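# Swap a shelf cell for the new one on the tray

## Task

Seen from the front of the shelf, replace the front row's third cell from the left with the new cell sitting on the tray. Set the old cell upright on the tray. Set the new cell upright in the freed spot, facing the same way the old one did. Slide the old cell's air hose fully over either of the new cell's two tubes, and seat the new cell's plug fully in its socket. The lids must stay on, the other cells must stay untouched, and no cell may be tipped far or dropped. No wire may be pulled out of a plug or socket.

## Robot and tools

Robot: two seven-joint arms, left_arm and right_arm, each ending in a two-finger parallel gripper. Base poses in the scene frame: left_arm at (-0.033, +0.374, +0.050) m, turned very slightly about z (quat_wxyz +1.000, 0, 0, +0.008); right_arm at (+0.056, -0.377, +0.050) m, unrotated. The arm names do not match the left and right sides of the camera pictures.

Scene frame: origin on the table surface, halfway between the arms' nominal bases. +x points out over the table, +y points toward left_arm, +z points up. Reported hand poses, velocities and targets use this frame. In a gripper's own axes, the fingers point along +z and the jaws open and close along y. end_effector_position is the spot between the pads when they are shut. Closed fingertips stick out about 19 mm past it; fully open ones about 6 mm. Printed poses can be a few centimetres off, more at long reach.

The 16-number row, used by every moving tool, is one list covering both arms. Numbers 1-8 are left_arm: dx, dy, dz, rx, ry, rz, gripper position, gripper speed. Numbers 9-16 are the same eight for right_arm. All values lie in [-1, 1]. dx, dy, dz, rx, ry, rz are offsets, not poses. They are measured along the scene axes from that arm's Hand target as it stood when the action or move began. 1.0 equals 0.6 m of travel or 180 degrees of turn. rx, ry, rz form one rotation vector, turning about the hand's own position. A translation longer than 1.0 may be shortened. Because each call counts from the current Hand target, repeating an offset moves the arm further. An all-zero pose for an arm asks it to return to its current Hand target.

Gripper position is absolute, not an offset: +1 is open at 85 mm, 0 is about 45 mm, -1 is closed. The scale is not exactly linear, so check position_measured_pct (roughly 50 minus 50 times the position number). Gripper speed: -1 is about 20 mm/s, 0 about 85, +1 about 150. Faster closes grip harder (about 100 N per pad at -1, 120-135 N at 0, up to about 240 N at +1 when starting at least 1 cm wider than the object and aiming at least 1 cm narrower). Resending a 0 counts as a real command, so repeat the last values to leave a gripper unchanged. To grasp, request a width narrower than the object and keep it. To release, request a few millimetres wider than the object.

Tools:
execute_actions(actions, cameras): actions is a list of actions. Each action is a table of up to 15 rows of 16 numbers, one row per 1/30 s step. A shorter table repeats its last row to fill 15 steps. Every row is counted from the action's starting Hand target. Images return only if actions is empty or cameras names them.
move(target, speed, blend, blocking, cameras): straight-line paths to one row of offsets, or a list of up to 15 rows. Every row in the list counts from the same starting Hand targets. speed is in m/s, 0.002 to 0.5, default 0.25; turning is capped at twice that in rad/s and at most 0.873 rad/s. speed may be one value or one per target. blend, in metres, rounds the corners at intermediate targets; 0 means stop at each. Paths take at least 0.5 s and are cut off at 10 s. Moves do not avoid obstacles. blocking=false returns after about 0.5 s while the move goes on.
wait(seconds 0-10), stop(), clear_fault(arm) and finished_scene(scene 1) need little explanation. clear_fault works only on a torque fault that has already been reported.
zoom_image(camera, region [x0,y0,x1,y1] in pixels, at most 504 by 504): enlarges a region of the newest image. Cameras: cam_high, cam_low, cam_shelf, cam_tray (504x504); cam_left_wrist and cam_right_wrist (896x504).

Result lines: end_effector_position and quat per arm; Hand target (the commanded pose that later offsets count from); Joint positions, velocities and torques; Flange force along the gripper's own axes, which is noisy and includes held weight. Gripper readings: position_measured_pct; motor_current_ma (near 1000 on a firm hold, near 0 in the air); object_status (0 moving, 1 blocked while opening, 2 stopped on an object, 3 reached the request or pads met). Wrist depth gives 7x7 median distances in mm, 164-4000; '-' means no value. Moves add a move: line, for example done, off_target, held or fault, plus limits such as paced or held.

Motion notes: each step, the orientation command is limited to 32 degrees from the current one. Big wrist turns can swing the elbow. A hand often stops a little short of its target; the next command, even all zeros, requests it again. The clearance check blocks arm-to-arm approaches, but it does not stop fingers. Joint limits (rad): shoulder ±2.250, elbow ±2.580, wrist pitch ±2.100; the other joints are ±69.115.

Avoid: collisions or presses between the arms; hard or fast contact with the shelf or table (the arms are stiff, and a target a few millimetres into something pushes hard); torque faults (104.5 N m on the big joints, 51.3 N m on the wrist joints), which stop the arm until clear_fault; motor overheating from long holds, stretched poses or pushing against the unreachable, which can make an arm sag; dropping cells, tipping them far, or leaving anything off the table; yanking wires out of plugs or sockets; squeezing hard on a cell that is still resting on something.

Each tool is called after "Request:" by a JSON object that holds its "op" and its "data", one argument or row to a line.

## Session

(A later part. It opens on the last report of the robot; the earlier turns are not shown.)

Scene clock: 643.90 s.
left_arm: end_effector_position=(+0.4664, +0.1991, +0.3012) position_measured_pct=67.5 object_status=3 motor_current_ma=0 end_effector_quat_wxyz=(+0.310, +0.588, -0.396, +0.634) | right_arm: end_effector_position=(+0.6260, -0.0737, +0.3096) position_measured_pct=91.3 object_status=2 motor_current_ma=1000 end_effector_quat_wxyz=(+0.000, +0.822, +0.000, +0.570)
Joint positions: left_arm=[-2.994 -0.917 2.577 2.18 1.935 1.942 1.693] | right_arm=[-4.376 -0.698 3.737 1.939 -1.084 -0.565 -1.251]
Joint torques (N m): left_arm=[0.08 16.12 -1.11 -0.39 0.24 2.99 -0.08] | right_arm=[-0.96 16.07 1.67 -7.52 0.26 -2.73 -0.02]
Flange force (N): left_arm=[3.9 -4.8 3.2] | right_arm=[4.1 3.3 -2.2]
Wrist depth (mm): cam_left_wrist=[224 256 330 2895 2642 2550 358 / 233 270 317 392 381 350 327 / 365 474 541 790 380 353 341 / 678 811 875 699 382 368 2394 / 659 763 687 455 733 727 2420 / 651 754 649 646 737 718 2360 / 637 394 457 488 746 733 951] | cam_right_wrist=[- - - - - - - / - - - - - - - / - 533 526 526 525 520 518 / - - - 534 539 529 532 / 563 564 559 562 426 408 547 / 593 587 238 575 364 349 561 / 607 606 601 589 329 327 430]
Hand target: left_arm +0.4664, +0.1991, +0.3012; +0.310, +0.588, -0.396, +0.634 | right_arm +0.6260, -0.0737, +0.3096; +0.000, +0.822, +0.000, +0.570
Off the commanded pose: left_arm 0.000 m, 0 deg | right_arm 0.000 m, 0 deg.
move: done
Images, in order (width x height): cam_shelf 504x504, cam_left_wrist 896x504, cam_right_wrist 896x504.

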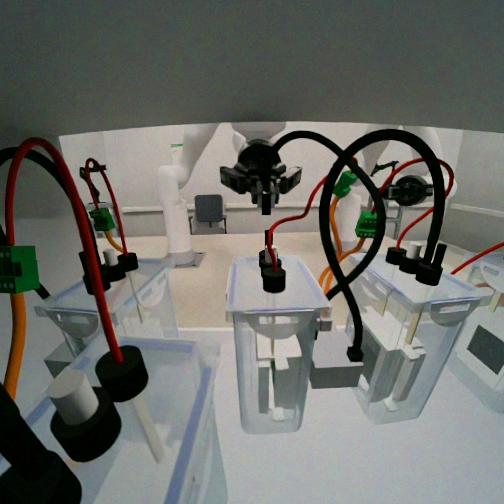

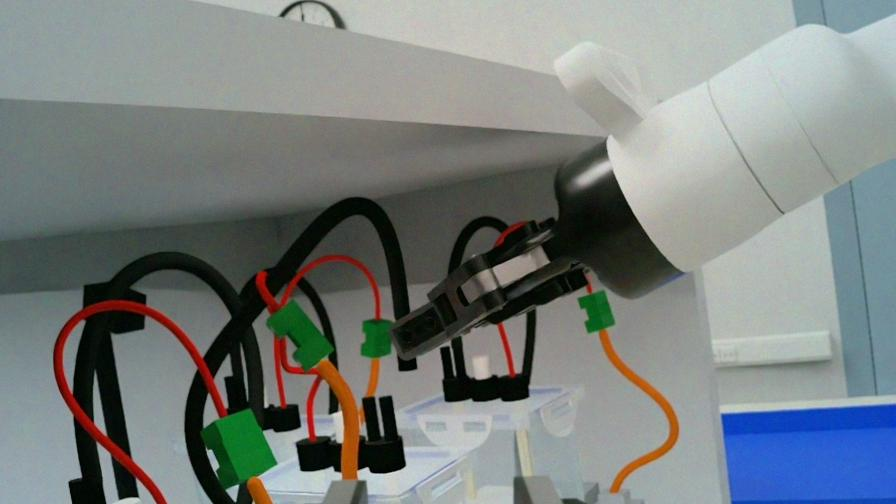

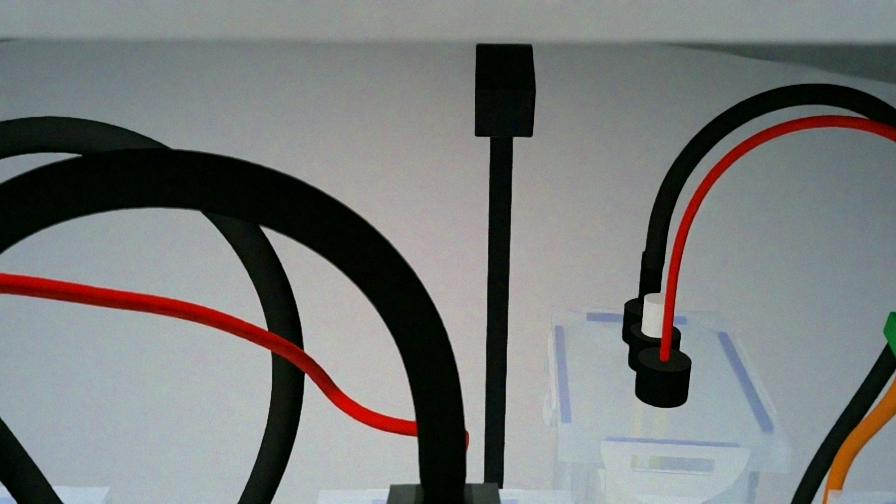

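Request:
{"op": "execute_actions", "data": {
  "actions": [],
  "cameras": ["cam_low","cam_high","cam_shelf"]
}}

Request:
{"op": "zoom_image", "data": {
  "camera": "cam_low",
  "region": [230, 150, 320, 270]
}}

Request:
{"op": "zoom_image", "data": {
  "camera": "cam_shelf",
  "region": [240, 190, 300, 270]
}}

Scene clock: 644.80 s.
left_arm: end_effector_position=(+0.4664, +0.1991, +0.3012) position_measured_pct=67.5 object_status=3 motor_current_ma=0 end_effector_quat_wxyz=(+0.310, +0.588, -0.396, +0.634) | right_arm: end_effector_position=(+0.6260, -0.0737, +0.3096) position_measured_pct=91.3 object_status=2 motor_current_ma=1000 end_effector_quat_wxyz=(+0.000, +0.822, +0.000, +0.570)
Joint positions: left_arm=[-2.994 -0.917 2.577 2.18 1.935 1.942 1.693] | right_arm=[-4.376 -0.698 3.737 1.939 -1.084 -0.565 -1.251]
Joint velocities: within noise
Joint torques (N m): left_arm=[0.08 16.11 -1.08 -0.41 0.25 2.99 -0.04] | right_arm=[-0.97 16.06 1.57 -7.55 0.24 -2.76 0]
Flange force (N): left_arm=[3.8 -4.7 3.1] | right_arm=[4.1 3.5 -2.2]
Wrist depth (mm): cam_left_wrist=[225 256 330 2921 2717 2483 357 / 232 269 317 392 380 349 328 / 366 475 541 788 380 353 341 / 682 812 867 697 384 366 2385 / 662 761 686 455 735 724 2402 / 653 749 653 642 738 721 2360 / 639 393 457 491 745 737 958] | cam_right_wrist=[- - - - - - - / - - - - - - - / - 535 529 529 528 518 520 / - - - 534 538 532 533 / 564 565 555 561 426 408 547 / 595 588 237 575 363 349 560 / 606 604 599 587 330 327 429]
Hand target: left_arm +0.4664, +0.1991, +0.3012; +0.310, +0.588, -0.396, +0.634 | right_arm +0.6260, -0.0737, +0.3096; +0.000, +0.822, +0.000, +0.570
Tool commands: left_gripper/position=-0.35 left_gripper/speed=-1.0 right_gripper/position=-0.9 right_gripper/speed=-1.0
Off the commanded pose: left_arm 0.000 m, 0 deg | right_arm 0.000 m, 0 deg.
Images, in order (width x height): cam_high 504x504, cam_low 504x504, cam_shelf 504x504.

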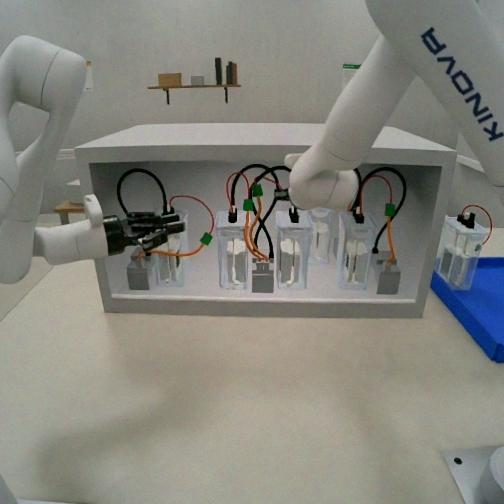

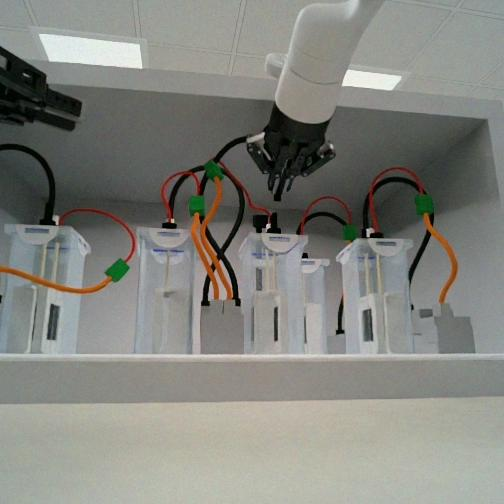

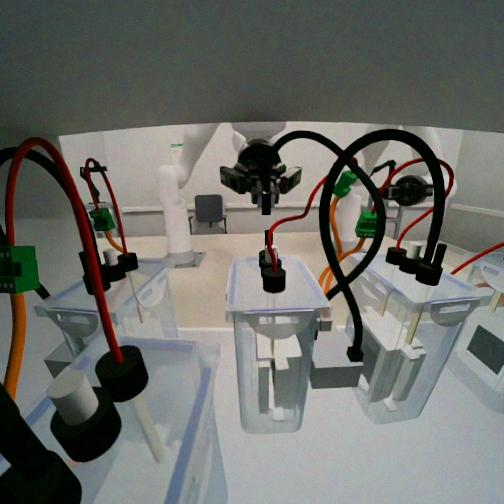

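Scaled by 4.200 from the camera's 504x504 image, which has a finer 720x720 frame.

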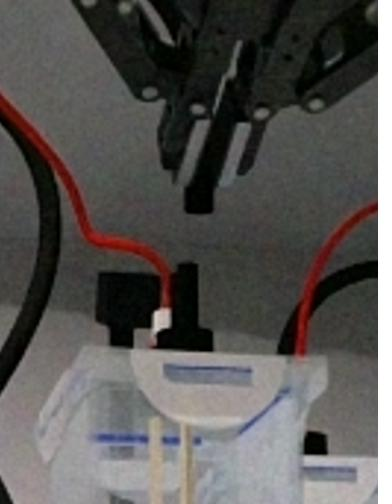

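Scaled by 6.300 from the camera's 504x504 image, which has a finer 720x720 frame.

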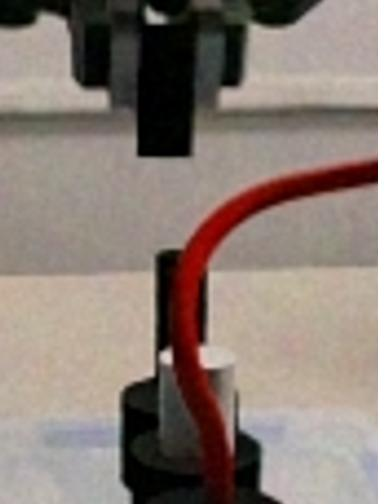

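Request:
{"op": "move", "data": {
  "target": [
    [0,0,0,0,0,0,-0.35,-1,0.0267,0.0015,0,0,0,0,-0.9,-1]
  ],
  "cameras": ["cam_left_wrist","cam_low","cam_shelf"],
  "speed": 0.04
}}

Request:
{"op": "zoom_image", "data": {
  "camera": "cam_left_wrist",
  "region": [340, 300, 440, 480]
}}

Request:
{"op": "zoom_image", "data": {
  "camera": "cam_shelf",
  "region": [240, 190, 300, 270]
}}

Request:
{"op": "zoom_image", "data": {
  "camera": "cam_low",
  "region": [230, 150, 320, 270]
}}

Scene clock: 647.00 s.
left_arm: end_effector_position=(+0.4664, +0.1991, +0.3012) position_measured_pct=67.5 object_status=3 motor_current_ma=0 end_effector_quat_wxyz=(+0.310, +0.588, -0.396, +0.634) | right_arm: end_effector_position=(+0.6420, -0.0728, +0.3096) position_measured_pct=91.3 object_status=2 motor_current_ma=1000 end_effector_quat_wxyz=(+0.000, +0.822, +0.000, +0.570)
Joint positions: left_arm=[-2.994 -0.917 2.577 2.18 1.935 1.942 1.693] | right_arm=[-4.344 -0.715 3.737 1.9 -1.072 -0.541 -1.246]
Joint torques (N m): left_arm=[0.13 16.13 -1.09 -0.39 0.23 2.99 -0.07] | right_arm=[-0.98 16.56 1.68 -7.73 0.23 -2.72 0]
Flange force (N): left_arm=[3.8 -4.9 3.1] | right_arm=[4.1 3.1 -2.6]
Wrist depth (mm): cam_left_wrist=[224 256 331 2947 2621 2511 363 / 233 269 316 393 385 349 335 / 366 472 551 774 380 355 349 / 681 818 730 420 383 373 2402 / 658 668 460 431 738 724 2376 / 647 757 648 644 743 721 2302 / 644 388 463 486 748 733 955] | cam_right_wrist=[- - - - - - - / - - - - - - - / - - - - - - - / - - - - - - - / 547 209 539 548 426 392 532 / 580 571 557 563 364 343 548 / 594 590 227 578 316 317 356]
Hand target: left_arm +0.4664, +0.1991, +0.3012; +0.310, +0.588, -0.396, +0.634 | right_arm +0.6420, -0.0728, +0.3096; +0.000, +0.822, +0.000, +0.570
Off the commanded pose: left_arm 0.000 m, 0 deg | right_arm 0.000 m, 0 deg.
move: done
Images, in order (width x height): cam_low 504x504, cam_shelf 504x504, cam_left_wrist 896x504.

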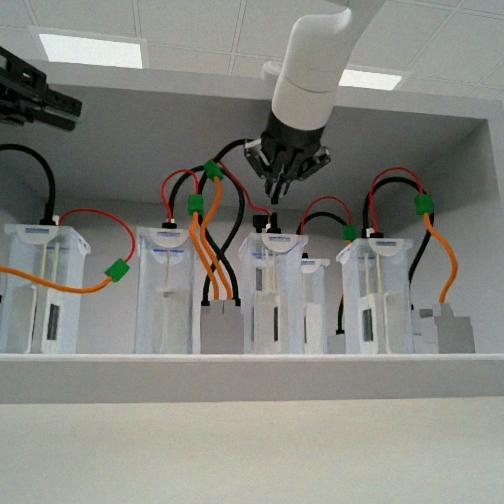

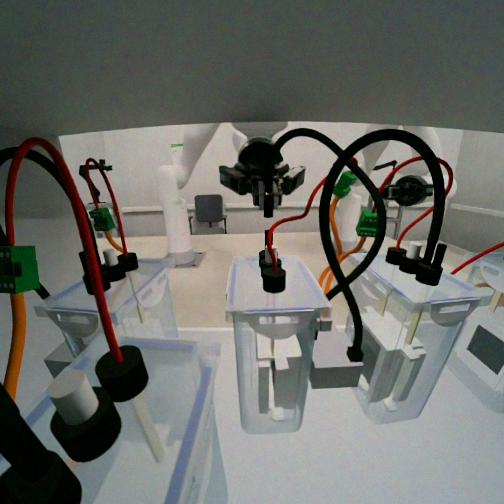

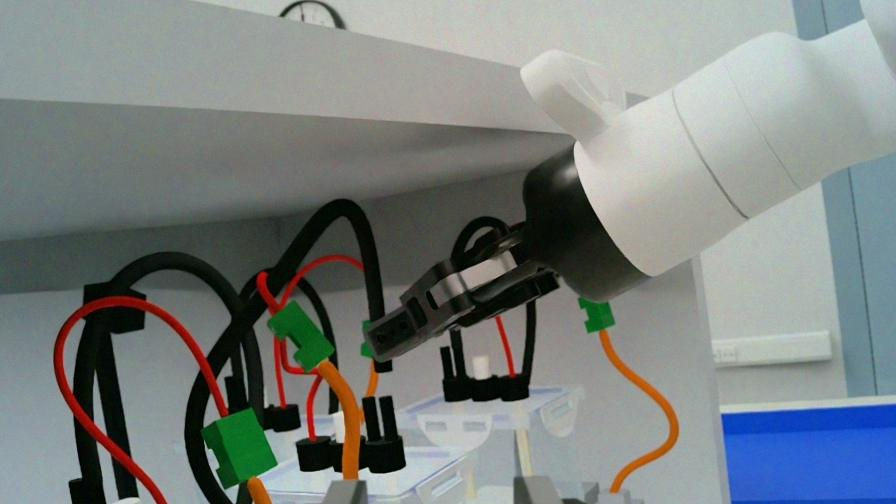

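Scaled by 2.800 from the camera's 896x504 image, which has a finer 1280x720 frame.

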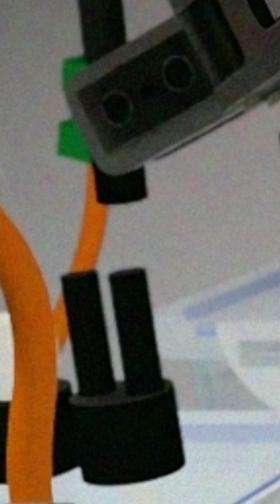

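Scaled by 6.300 from the camera's 504x504 image, which has a finer 720x720 frame.

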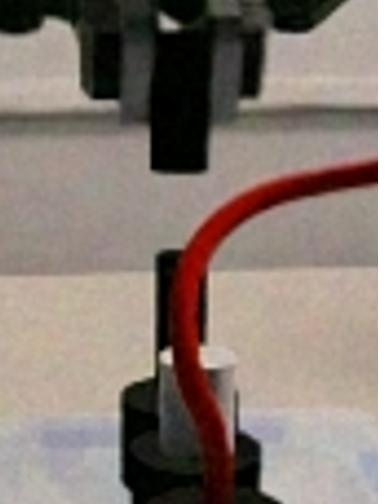

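Scaled by 4.200 from the camera's 504x504 image, which has a finer 720x720 frame.

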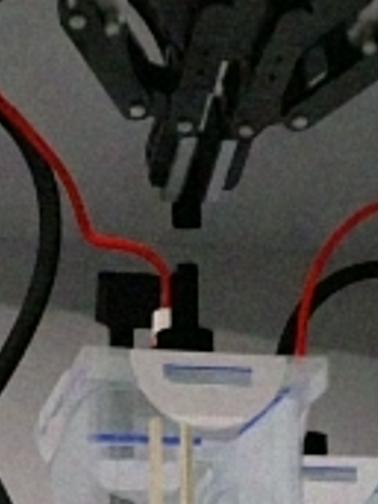

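Request:
{"op": "move", "data": {
  "target": [
    [0,0,0,0,0,0,-0.35,-1,0,0,-0.018,0,0,0,-0.9,-1]
  ],
  "cameras": ["cam_left_wrist","cam_low","cam_shelf"],
  "speed": 0.02
}}

Request:
{"op": "zoom_image", "data": {
  "camera": "cam_left_wrist",
  "region": [340, 330, 440, 480]
}}

Request:
{"op": "zoom_image", "data": {
  "camera": "cam_shelf",
  "region": [240, 190, 300, 270]
}}

Request:
{"op": "zoom_image", "data": {
  "camera": "cam_low",
  "region": [250, 180, 310, 260]
}}

Scene clock: 648.57 s.
left_arm: end_effector_position=(+0.4664, +0.1991, +0.3012) position_measured_pct=67.5 object_status=3 motor_current_ma=0 end_effector_quat_wxyz=(+0.310, +0.588, -0.396, +0.634) | right_arm: end_effector_position=(+0.6420, -0.0728, +0.2988) position_measured_pct=91.3 object_status=2 motor_current_ma=1000 end_effector_quat_wxyz=(+0.000, +0.822, +0.000, +0.570)
Joint positions: left_arm=[-2.994 -0.917 2.577 2.18 1.935 1.942 1.693] | right_arm=[-4.332 -0.734 3.719 1.907 -1.045 -0.561 -1.286]
Joint torques (N m): left_arm=[0.12 16.15 -1.06 -0.41 0.24 2.99 -0.05] | right_arm=[-0.98 16.78 1.71 -7.47 0.15 -2.76 0.02]
Flange force (N): left_arm=[3.8 -4.7 3.0] | right_arm=[4.0 3.3 -2.3]
Wrist depth (mm): cam_left_wrist=[224 257 330 2921 2695 2540 375 / 233 269 316 393 383 355 339 / 366 475 553 770 384 352 342 / 684 816 729 802 380 363 2385 / 660 668 469 416 434 2493 2385 / 652 750 646 641 736 714 2351 / 644 382 468 489 747 733 949] | cam_right_wrist=[491 487 486 479 478 476 472 / 495 496 497 493 486 484 340 / - - 509 507 506 498 499 / - - 528 - 522 513 513 / 552 541 539 545 402 371 533 / 573 571 219 560 343 331 398 / 588 585 568 572 311 309 364]
Hand target: left_arm +0.4664, +0.1991, +0.3012; +0.310, +0.588, -0.396, +0.634 | right_arm +0.6420, -0.0728, +0.2988; +0.000, +0.822, +0.000, +0.570
Off the commanded pose: left_arm 0.000 m, 0 deg | right_arm 0.000 m, 0 deg.
move: done
Images, in order (width x height): cam_low 504x504, cam_shelf 504x504, cam_left_wrist 896x504.

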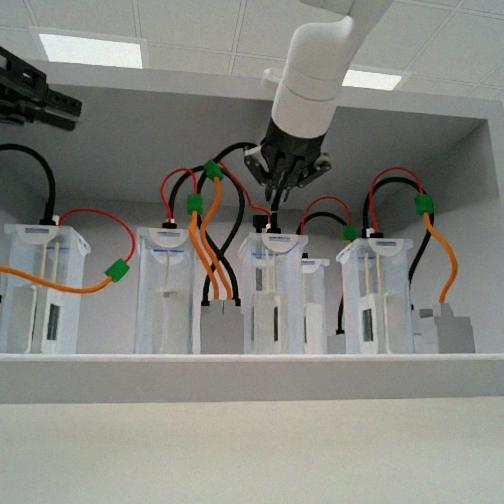

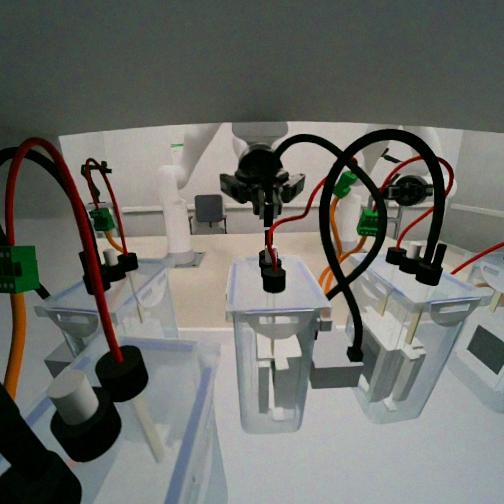

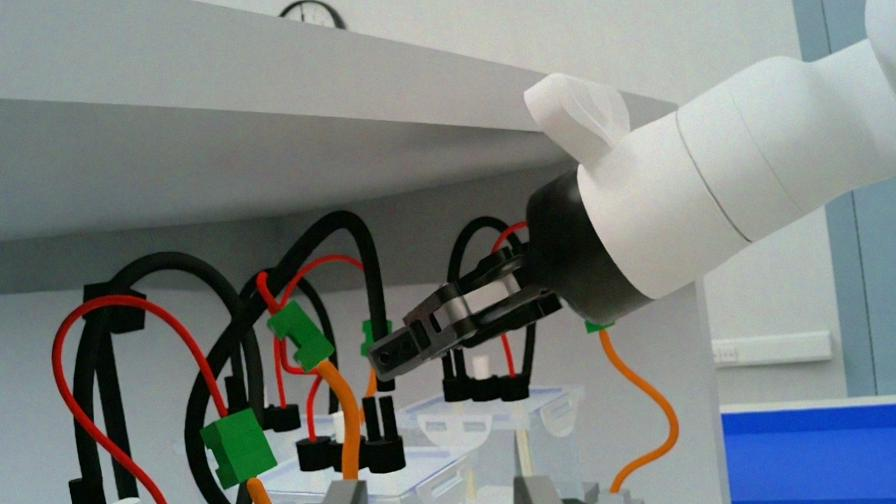

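Scaled by 3.360 from the camera's 896x504 image, which has a finer 1280x720 frame.

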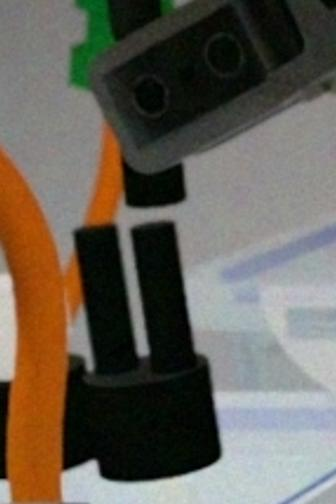

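Scaled by 6.300 from the camera's 504x504 image, which has a finer 720x720 frame.

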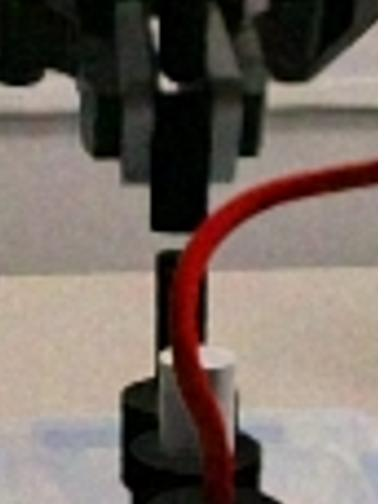

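Scaled by 6.300 from the camera's 504x504 image, which has a finer 720x720 frame.

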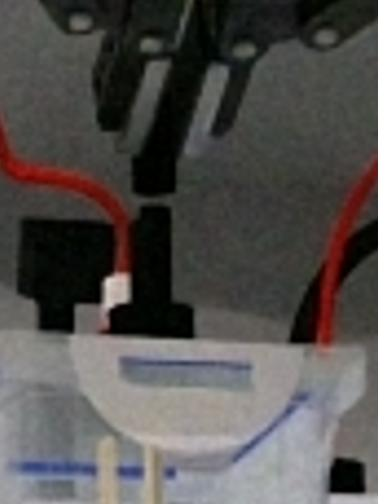

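Request:
{"op": "move", "data": {
  "target": [
    [0,0,0,0,0,0,-0.35,-1,0,-0.0006,-0.0167,0,0,0,-0.9,-1]
  ],
  "cameras": ["cam_left_wrist","cam_low","cam_shelf"],
  "speed": 0.01
}}

Request:
{"op": "zoom_image", "data": {
  "camera": "cam_left_wrist",
  "region": [340, 330, 440, 480]
}}

Request:
{"op": "zoom_image", "data": {
  "camera": "cam_shelf",
  "region": [240, 190, 300, 270]
}}

Scene clock: 650.57 s.
left_arm: end_effector_position=(+0.4664, +0.1991, +0.3012) position_measured_pct=67.5 object_status=3 motor_current_ma=0 end_effector_quat_wxyz=(+0.310, +0.588, -0.396, +0.634) | right_arm: end_effector_position=(+0.6420, -0.0732, +0.2888) position_measured_pct=91.3 object_status=2 motor_current_ma=1000 end_effector_quat_wxyz=(+0.000, +0.822, +0.000, +0.570)
Joint positions: left_arm=[-2.994 -0.917 2.577 2.18 1.935 1.942 1.693] | right_arm=[-4.32 -0.752 3.703 1.914 -1.021 -0.58 -1.321]
Joint torques (N m): left_arm=[0.1 16.12 -1.07 -0.4 0.25 2.99 -0.06] | right_arm=[-1.72 15.99 0.56 -5.22 -0.11 -1.9 -0.01]
Flange force (N): left_arm=[3.9 -4.8 3.1] | right_arm=[7.4 1.8 1.2]
Wrist depth (mm): cam_left_wrist=[224 256 330 2960 2706 2531 2385 / 233 269 316 393 492 642 357 / 366 473 587 792 386 351 341 / 679 816 684 827 377 360 2335 / 658 618 472 405 389 717 2438 / 652 759 635 623 742 720 2326 / 639 379 473 485 748 737 946] | cam_right_wrist=[485 482 482 476 470 473 465 / 503 493 495 492 490 482 486 / - - - 501 505 499 498 / - 205 526 - 518 514 516 / 553 551 538 543 380 350 530 / 573 568 553 560 325 323 387 / 275 572 573 575 308 307 399]
Hand target: left_arm +0.4664, +0.1991, +0.3012; +0.310, +0.588, -0.396, +0.634 | right_arm +0.6420, -0.0732, +0.2888; +0.000, +0.822, +0.000, +0.570
Off the commanded pose: left_arm 0.000 m, 0 deg | right_arm 0.000 m, 0 deg.
move: done
Images, in order (width x height): cam_low 504x504, cam_shelf 504x504, cam_left_wrist 896x504.

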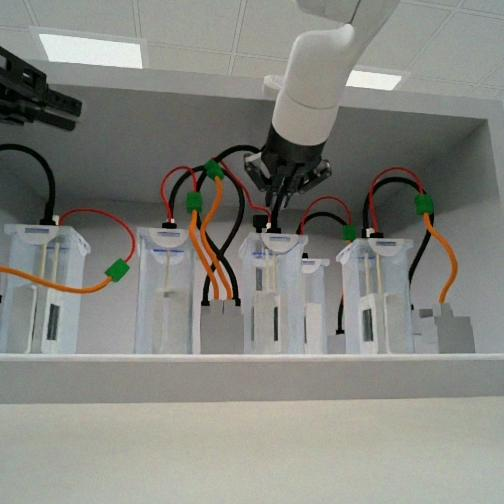

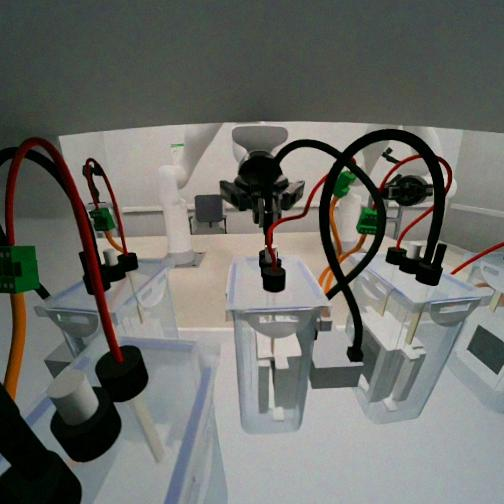

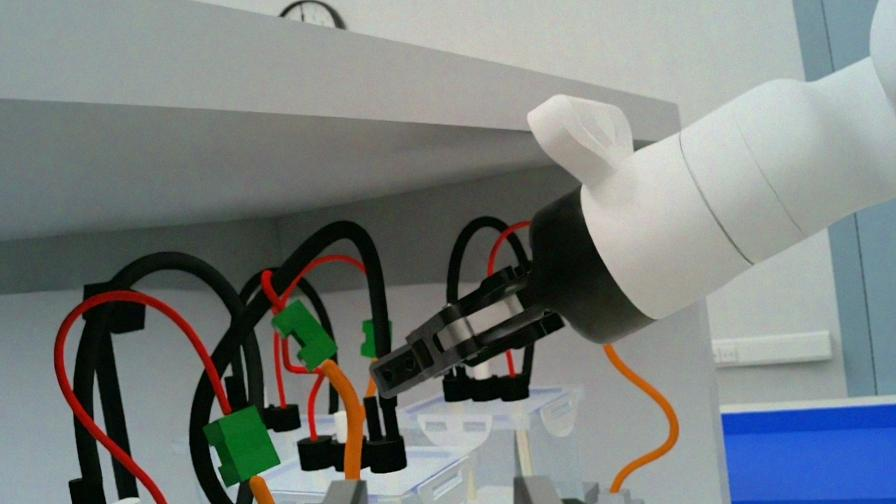

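Scaled by 3.360 from the camera's 896x504 image, which has a finer 1280x720 frame.

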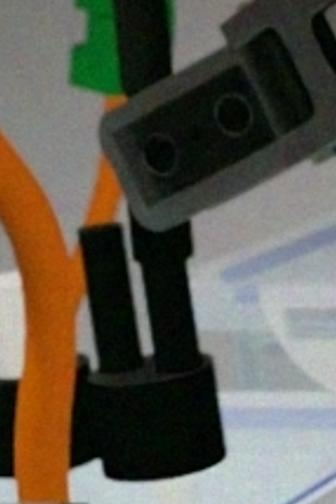

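Scaled by 6.300 from the camera's 504x504 image, which has a finer 720x720 frame.

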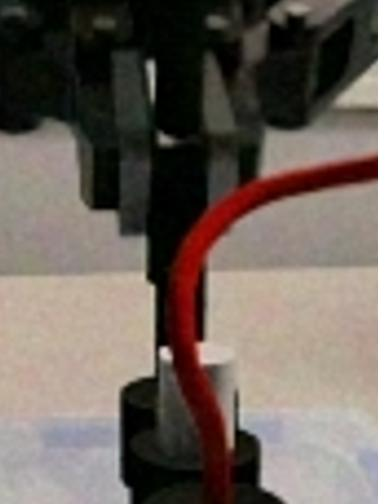

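Request:
{"op": "move", "data": {
  "target": [
    [0,0,0,0,0,0,-0.35,-1,0,0,-0.0133,0,0,0,-0.9,-1]
  ],
  "cameras": ["cam_left_wrist"],
  "speed": 0.01
}}

Request:
{"op": "zoom_image", "data": {
  "camera": "cam_left_wrist",
  "region": [340, 330, 440, 480]
}}

Scene clock: 652.10 s.
left_arm: end_effector_position=(+0.4664, +0.1991, +0.3012) position_measured_pct=67.5 object_status=3 motor_current_ma=0 end_effector_quat_wxyz=(+0.310, +0.588, -0.396, +0.634) | right_arm: end_effector_position=(+0.6420, -0.0732, +0.2808) position_measured_pct=91.3 object_status=2 motor_current_ma=1000 end_effector_quat_wxyz=(+0.000, +0.822, +0.000, +0.570)
Joint positions: left_arm=[-2.994 -0.917 2.577 2.18 1.935 1.942 1.693] | right_arm=[-4.312 -0.767 3.69 1.918 -1.005 -0.594 -1.347]
Joint torques (N m): left_arm=[0.07 16.14 -1.09 -0.41 0.26 2.99 -0.03] | right_arm=[-1.86 15.12 -0.11 -4.37 -0.25 -1.3 0.06]
Flange force (N): left_arm=[3.8 -4.6 3.1] | right_arm=[8.9 2.5 1.0]
Wrist depth (mm): cam_left_wrist=[224 256 330 2908 2751 2540 2385 / 233 269 316 393 520 2429 362 / 366 474 586 790 385 353 335 / 681 824 734 828 380 356 349 / 660 788 466 412 386 380 2385 / 651 756 639 598 738 718 2310 / 644 378 474 483 747 736 951] | cam_right_wrist=[481 480 482 476 471 472 335 / - 497 493 490 490 482 485 / - - - 502 506 499 499 / 533 200 522 526 518 510 515 / 549 549 212 543 364 335 528 / 572 569 569 561 310 311 348 / 270 560 253 270 261 306 398]
Hand target: left_arm +0.4664, +0.1991, +0.3012; +0.310, +0.588, -0.396, +0.634 | right_arm +0.6420, -0.0732, +0.2808; +0.000, +0.822, +0.000, +0.570
Off the commanded pose: left_arm 0.000 m, 0 deg | right_arm 0.000 m, 0 deg.
move: done
Images, in order (width x height): cam_left_wrist 896x504.

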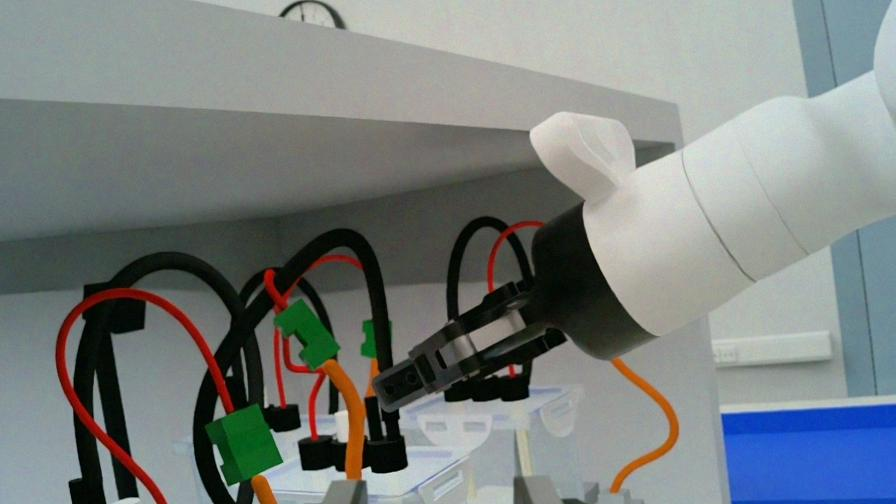

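Scaled by 3.360 from the camera's 896x504 image, which has a finer 1280x720 frame.

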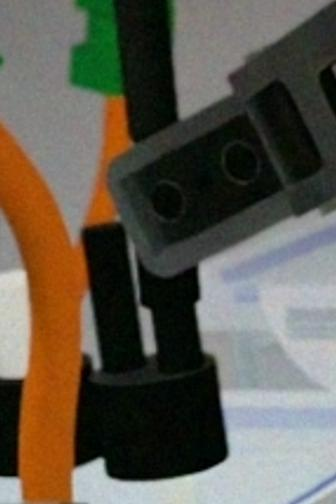

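Request:
{"op": "move", "data": {
  "target": [
    [0,0,0,0,0,0,-0.35,-1,0,0,-0.0125,0,0,0,-0.9,-1]
  ],
  "cameras": ["cam_left_wrist"],
  "speed": 0.01
}}

Request:
{"op": "zoom_image", "data": {
  "camera": "cam_left_wrist",
  "region": [340, 330, 440, 480]
}}

Scene clock: 653.33 s.
left_arm: end_effector_position=(+0.4664, +0.1991, +0.3012) position_measured_pct=67.5 object_status=3 motor_current_ma=0 end_effector_quat_wxyz=(+0.310, +0.588, -0.396, +0.634) | right_arm: end_effector_position=(+0.6420, -0.0732, +0.2733) position_measured_pct=91.3 object_status=2 motor_current_ma=1000 end_effector_quat_wxyz=(+0.000, +0.822, +0.000, +0.570)
Joint positions: left_arm=[-2.994 -0.917 2.577 2.18 1.935 1.942 1.693] | right_arm=[-4.305 -0.782 3.679 1.921 -0.99 -0.608 -1.371]
Joint torques (N m): left_arm=[0.11 16.11 -1.07 -0.42 0.25 2.97 -0.05] | right_arm=[-2.27 12.35 -2.16 -2.16 -0.32 0.51 0.04]
Flange force (N): left_arm=[3.9 -4.7 3.0] | right_arm=[14.5 2.3 -0.2]
Wrist depth (mm): cam_left_wrist=[224 255 329 2960 2798 2493 2376 / 233 269 316 394 553 2474 371 / 366 473 588 787 384 356 337 / 683 817 885 830 384 355 346 / 658 782 469 418 386 369 2368 / 652 757 630 452 632 721 2343 / 642 378 474 485 753 739 949] | cam_right_wrist=[183 480 482 476 469 470 466 / - - 490 492 490 481 485 / - 511 514 500 504 500 498 / 534 - 522 525 512 400 515 / 551 546 538 540 349 322 527 / 570 566 564 558 302 298 355 / 259 550 243 - 250 369 406]
Hand target: left_arm +0.4664, +0.1991, +0.3012; +0.310, +0.588, -0.396, +0.634 | right_arm +0.6420, -0.0732, +0.2733; +0.000, +0.822, +0.000, +0.570
Off the commanded pose: left_arm 0.000 m, 0 deg | right_arm 0.000 m, 0 deg.
move: done
Images, in order (width x height): cam_left_wrist 896x504.

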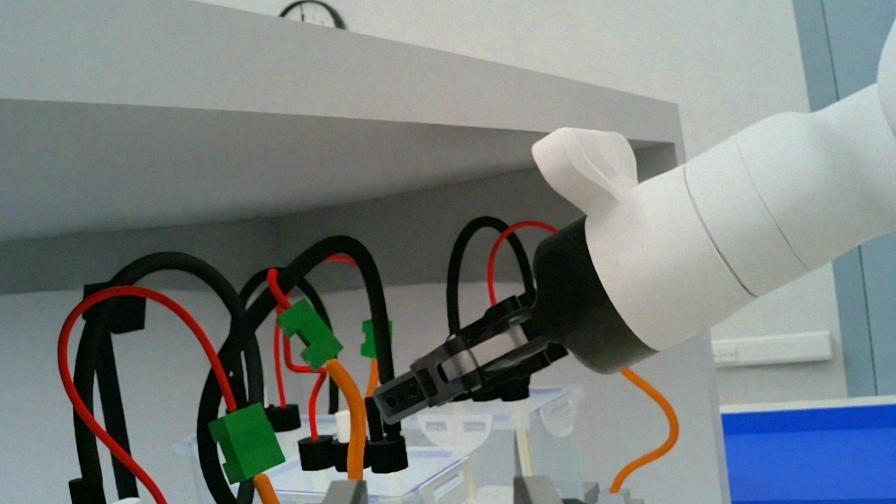

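Scaled by 3.360 from the camera's 896x504 image, which has a finer 1280x720 frame.

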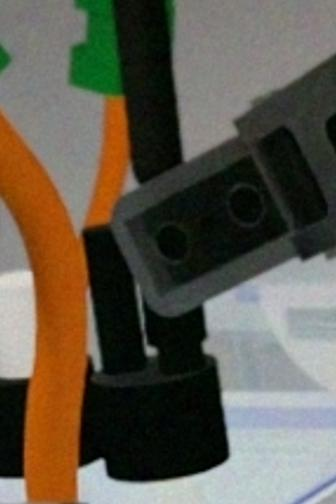

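Request:
{"op": "move", "data": {
  "target": [
    [0,0,0,0,0,0,-0.35,-1,0,0,-0.0058,0,0,0,-0.9,-1]
  ],
  "cameras": ["cam_left_wrist"],
  "speed": 0.01
}}

Request:
{"op": "zoom_image", "data": {
  "camera": "cam_left_wrist",
  "region": [340, 330, 440, 480]
}}

Scene clock: 654.37 s.
left_arm: end_effector_position=(+0.4664, +0.1991, +0.3012) position_measured_pct=67.5 object_status=3 motor_current_ma=0 end_effector_quat_wxyz=(+0.310, +0.588, -0.396, +0.634) | right_arm: end_effector_position=(+0.6420, -0.0732, +0.2698) position_measured_pct=91.3 object_status=2 motor_current_ma=1000 end_effector_quat_wxyz=(+0.000, +0.822, +0.000, +0.570)
Joint positions: left_arm=[-2.994 -0.917 2.577 2.18 1.935 1.942 1.693] | right_arm=[-4.301 -0.788 3.674 1.923 -0.984 -0.614 -1.381]
Joint torques (N m): left_arm=[0.11 16.15 -1.08 -0.43 0.26 2.98 -0.05] | right_arm=[-2.21 11.05 -2.9 -1.08 -0.42 1.25 0.05]
Flange force (N): left_arm=[3.8 -4.7 3.0] | right_arm=[17.1 1.9 -0.9]
Wrist depth (mm): cam_left_wrist=[224 256 329 2934 2751 2511 2326 / 233 270 316 392 555 2474 373 / 366 472 584 783 381 358 341 / 680 816 882 834 383 355 344 / 658 783 472 656 384 365 2368 / 653 752 631 424 624 722 2376 / 640 378 473 485 746 732 951] | cam_right_wrist=[486 477 480 476 469 471 471 / - - 492 492 489 483 487 / - 507 512 431 503 496 499 / 534 - 523 526 514 374 513 / 548 545 539 539 342 319 526 / 569 564 565 560 301 299 339 / 255 528 238 - 238 364 412]
Hand target: left_arm +0.4664, +0.1991, +0.3012; +0.310, +0.588, -0.396, +0.634 | right_arm +0.6420, -0.0732, +0.2698; +0.000, +0.822, +0.000, +0.570
Off the commanded pose: left_arm 0.000 m, 0 deg | right_arm 0.000 m, 0 deg.
move: done
Images, in order (width x height): cam_left_wrist 896x504.

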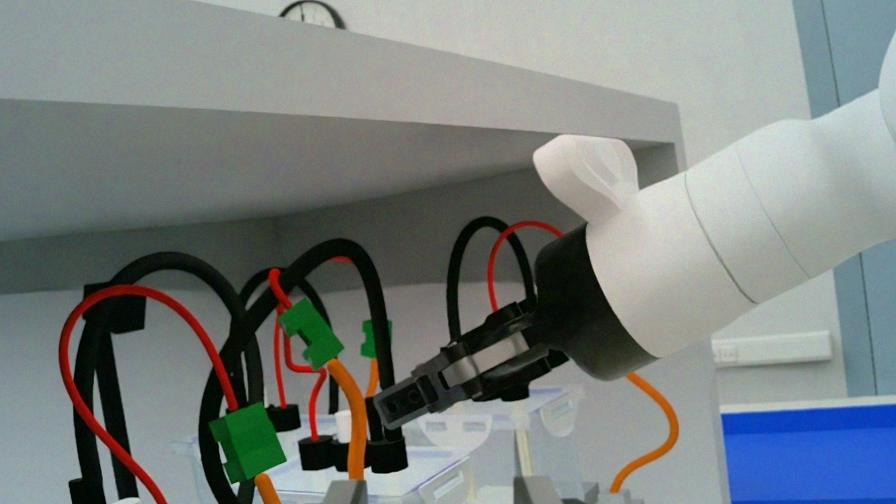

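Scaled by 3.360 from the camera's 896x504 image, which has a finer 1280x720 frame.

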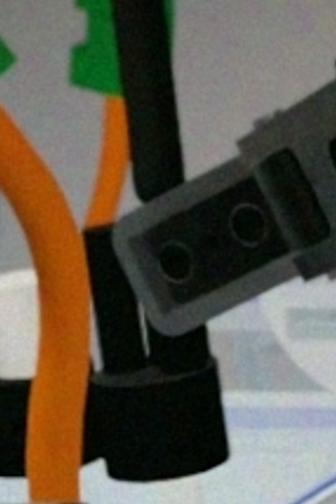

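Request:
{"op": "move", "data": {
  "target": [
    [0,0,0,0,0,0,-0.35,-1,0,0,-0.0042,0,0,0,-0.9,-1]
  ],
  "cameras": ["cam_left_wrist"],
  "speed": 0.01
}}

Request:
{"op": "zoom_image", "data": {
  "camera": "cam_left_wrist",
  "region": [360, 370, 430, 480]
}}

Scene clock: 655.47 s.
left_arm: end_effector_position=(+0.4664, +0.1991, +0.3012) position_measured_pct=67.5 object_status=3 motor_current_ma=0 end_effector_quat_wxyz=(+0.310, +0.588, -0.396, +0.634) | right_arm: end_effector_position=(+0.6420, -0.0732, +0.2673) position_measured_pct=91.3 object_status=2 motor_current_ma=1000 end_effector_quat_wxyz=(+0.000, +0.822, +0.000, +0.570)
Joint positions: left_arm=[-2.994 -0.917 2.577 2.18 1.935 1.942 1.693] | right_arm=[-4.299 -0.793 3.671 1.924 -0.98 -0.619 -1.388]
Joint torques (N m): left_arm=[0.09 16.13 -1.09 -0.39 0.26 2.99 -0.05] | right_arm=[-2.39 9.73 -3.85 -0.11 -0.48 2.03 0.04]
Flange force (N): left_arm=[3.8 -4.8 3.1] | right_arm=[19.7 2.0 -1.4]
Wrist depth (mm): cam_left_wrist=[225 256 331 2883 2717 2493 2351 / 233 269 316 392 553 2502 2376 / 366 472 586 778 383 360 338 / 686 817 883 822 387 353 341 / 653 782 470 656 383 364 2394 / 649 753 640 416 621 721 2318 / 639 376 473 486 748 730 951] | cam_right_wrist=[484 480 479 477 469 469 471 / - - - 490 489 482 483 / 521 507 514 500 505 497 500 / 532 528 520 525 408 370 513 / 548 545 541 540 324 319 524 / 566 562 564 559 299 297 339 / 251 526 235 - 242 361 526]
Hand target: left_arm +0.4664, +0.1991, +0.3012; +0.310, +0.588, -0.396, +0.634 | right_arm +0.6420, -0.0732, +0.2673; +0.000, +0.822, +0.000, +0.570
Off the commanded pose: left_arm 0.000 m, 0 deg | right_arm 0.000 m, 0 deg.
move: done
Images, in order (width x height): cam_left_wrist 896x504.

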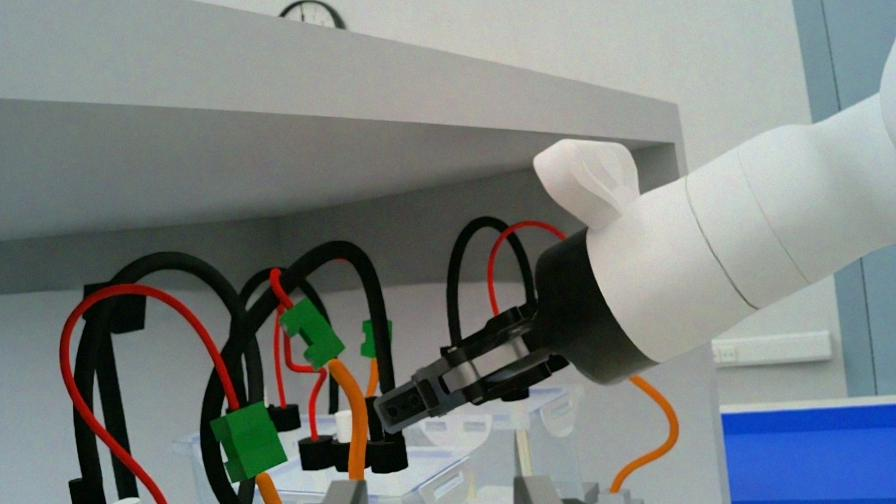

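Scaled by 4.582 from the camera's 896x504 image, which has a finer 1280x720 frame.

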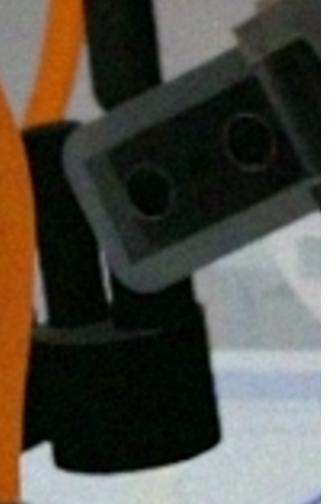

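Request:
{"op": "move", "data": {
  "target": [
    [0,0,0,0,0,0,-0.35,-1,0,0,-0.0042,0,0,0,-0.9,-1]
  ],
  "cameras": ["cam_left_wrist","cam_low"],
  "speed": 0.01
}}

Request:
{"op": "zoom_image", "data": {
  "camera": "cam_left_wrist",
  "region": [360, 370, 430, 480]
}}

Request:
{"op": "zoom_image", "data": {
  "camera": "cam_low",
  "region": [250, 180, 310, 260]
}}

Scene clock: 656.50 s.
left_arm: end_effector_position=(+0.4664, +0.1991, +0.3012) position_measured_pct=67.5 object_status=3 motor_current_ma=0 end_effector_quat_wxyz=(+0.310, +0.588, -0.396, +0.634) | right_arm: end_effector_position=(+0.6420, -0.0732, +0.2648) position_measured_pct=91.3 object_status=2 motor_current_ma=1000 end_effector_quat_wxyz=(+0.000, +0.822, +0.000, +0.570)
Joint positions: left_arm=[-2.994 -0.917 2.577 2.18 1.935 1.942 1.693] | right_arm=[-4.297 -0.799 3.667 1.925 -0.975 -0.623 -1.396]
Joint torques (N m): left_arm=[0.11 16.11 -1.07 -0.41 0.25 3 -0.06] | right_arm=[-2.78 3.81 -7.75 4.21 -0.78 5.7 0.05]
Flange force (N): left_arm=[3.9 -4.7 3.1] | right_arm=[30.7 1.7 -4.1]
Wrist depth (mm): cam_left_wrist=[224 256 330 2973 2706 2511 2335 / 233 270 317 393 558 2540 2385 / 366 473 587 774 385 364 344 / 683 815 882 827 386 354 342 / 658 779 472 655 384 365 2368 / 652 753 635 423 609 720 2376 / 639 377 474 486 751 734 949] | cam_right_wrist=[486 480 480 476 470 469 470 / - - - 489 490 484 483 / 516 505 510 500 502 495 497 / 530 530 518 524 406 385 510 / 548 542 542 539 322 317 521 / 565 560 560 560 298 298 340 / 250 526 234 - 241 360 525]
Hand target: left_arm +0.4664, +0.1991, +0.3012; +0.310, +0.588, -0.396, +0.634 | right_arm +0.6420, -0.0732, +0.2648; +0.000, +0.822, +0.000, +0.570
Off the commanded pose: left_arm 0.000 m, 0 deg | right_arm 0.000 m, 0 deg.
move: done
Images, in order (width x height): cam_low 504x504, cam_left_wrist 896x504.

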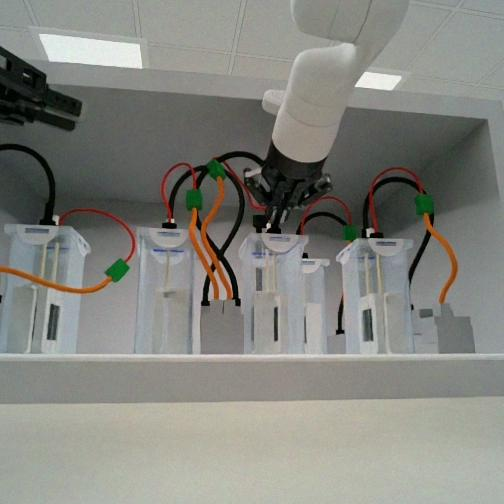

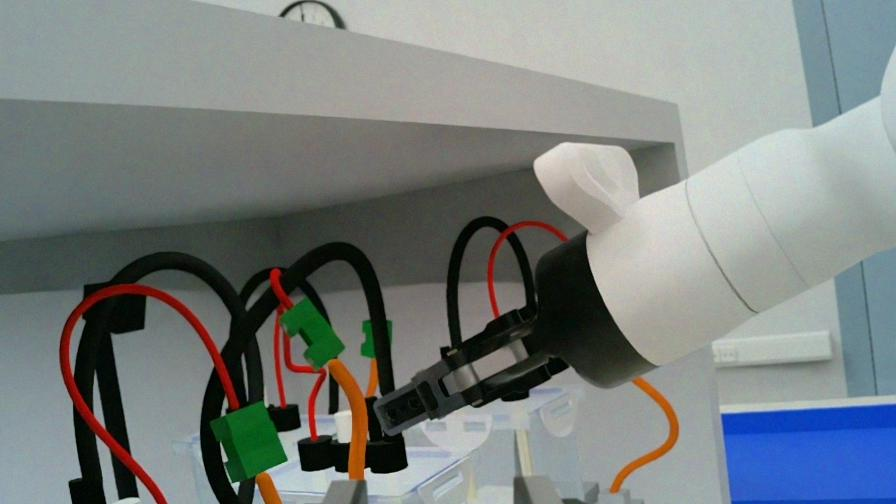

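Scaled by 4.582 from the camera's 896x504 image, which has a finer 1280x720 frame.

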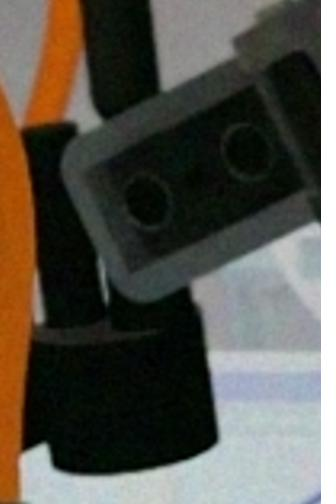

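Scaled by 6.300 from the camera's 504x504 image, which has a finer 720x720 frame.

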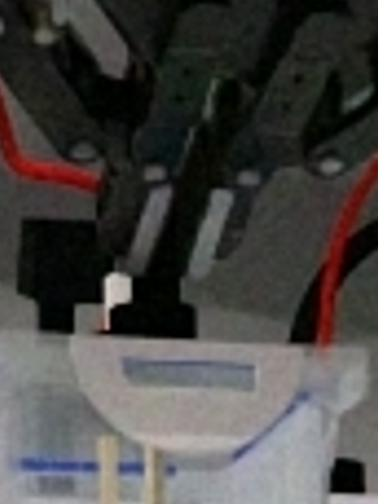

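Request:
{"op": "move", "data": {
  "target": [
    [0,0,0,0,0,0,-0.35,-1,0,0,-0.0017,0,0,0,-0.9,-1]
  ],
  "cameras": ["cam_left_wrist"],
  "speed": 0.01
}}

Request:
{"op": "zoom_image", "data": {
  "camera": "cam_left_wrist",
  "region": [360, 370, 430, 480]
}}

Scene clock: 657.47 s.
left_arm: end_effector_position=(+0.4664, +0.1991, +0.3012) position_measured_pct=67.5 object_status=3 motor_current_ma=0 end_effector_quat_wxyz=(+0.310, +0.588, -0.396, +0.634) | right_arm: end_effector_position=(+0.6420, -0.0732, +0.2638) position_measured_pct=91.3 object_status=2 motor_current_ma=1000 end_effector_quat_wxyz=(+0.000, +0.822, +0.000, +0.570)
Joint positions: left_arm=[-2.994 -0.917 2.577 2.18 1.935 1.942 1.693] | right_arm=[-4.296 -0.801 3.666 1.925 -0.974 -0.625 -1.399]
Joint torques (N m): left_arm=[0.1 16.14 -1.11 -0.42 0.24 2.97 -0.05] | right_arm=[-2.98 0.62 -9.83 6.65 -0.99 7.65 0.04]
Flange force (N): left_arm=[3.7 -4.7 3.1] | right_arm=[36.8 1.3 -5.1]
Wrist depth (mm): cam_left_wrist=[224 256 330 2908 2674 2560 2351 / 233 269 316 394 555 2483 2294 / 365 473 586 778 385 364 343 / 677 824 888 830 388 354 340 / 658 776 474 656 383 364 2368 / 651 759 637 410 608 718 2318 / 640 377 473 486 751 733 951] | cam_right_wrist=[486 479 478 475 473 469 471 / - - - 488 488 480 482 / 516 503 508 502 503 494 496 / 530 528 516 522 405 385 512 / 549 544 537 541 321 318 522 / 565 560 559 557 297 297 296 / 250 540 234 - 241 360 524]
Hand target: left_arm +0.4664, +0.1991, +0.3012; +0.310, +0.588, -0.396, +0.634 | right_arm +0.6420, -0.0732, +0.2638; +0.000, +0.822, +0.000, +0.570
Off the commanded pose: left_arm 0.000 m, 0 deg | right_arm 0.000 m, 0 deg.
move: done
Images, in order (width x height): cam_left_wrist 896x504.

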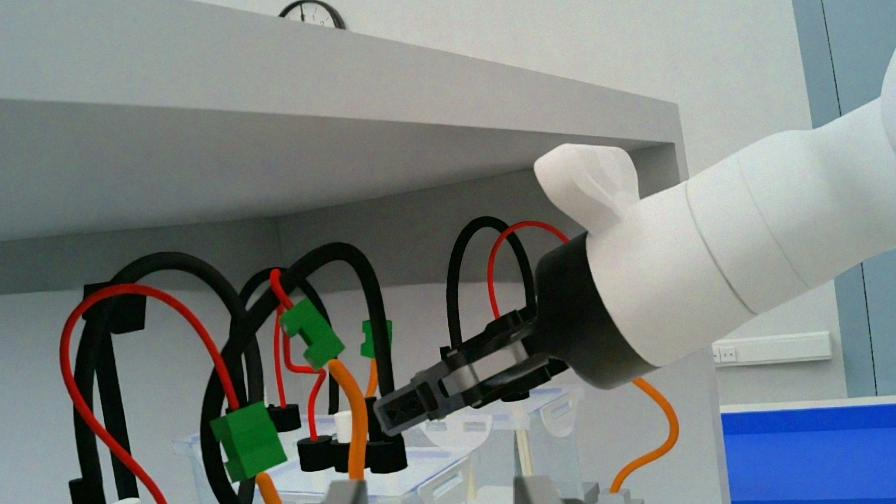

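Scaled by 4.582 from the camera's 896x504 image, which has a finer 1280x720 frame.

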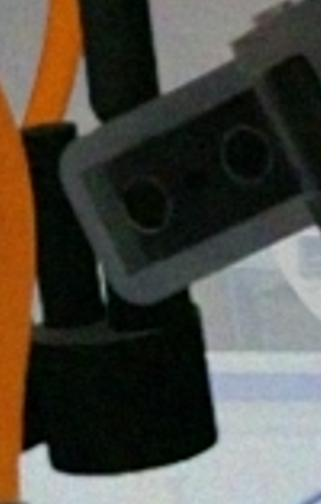

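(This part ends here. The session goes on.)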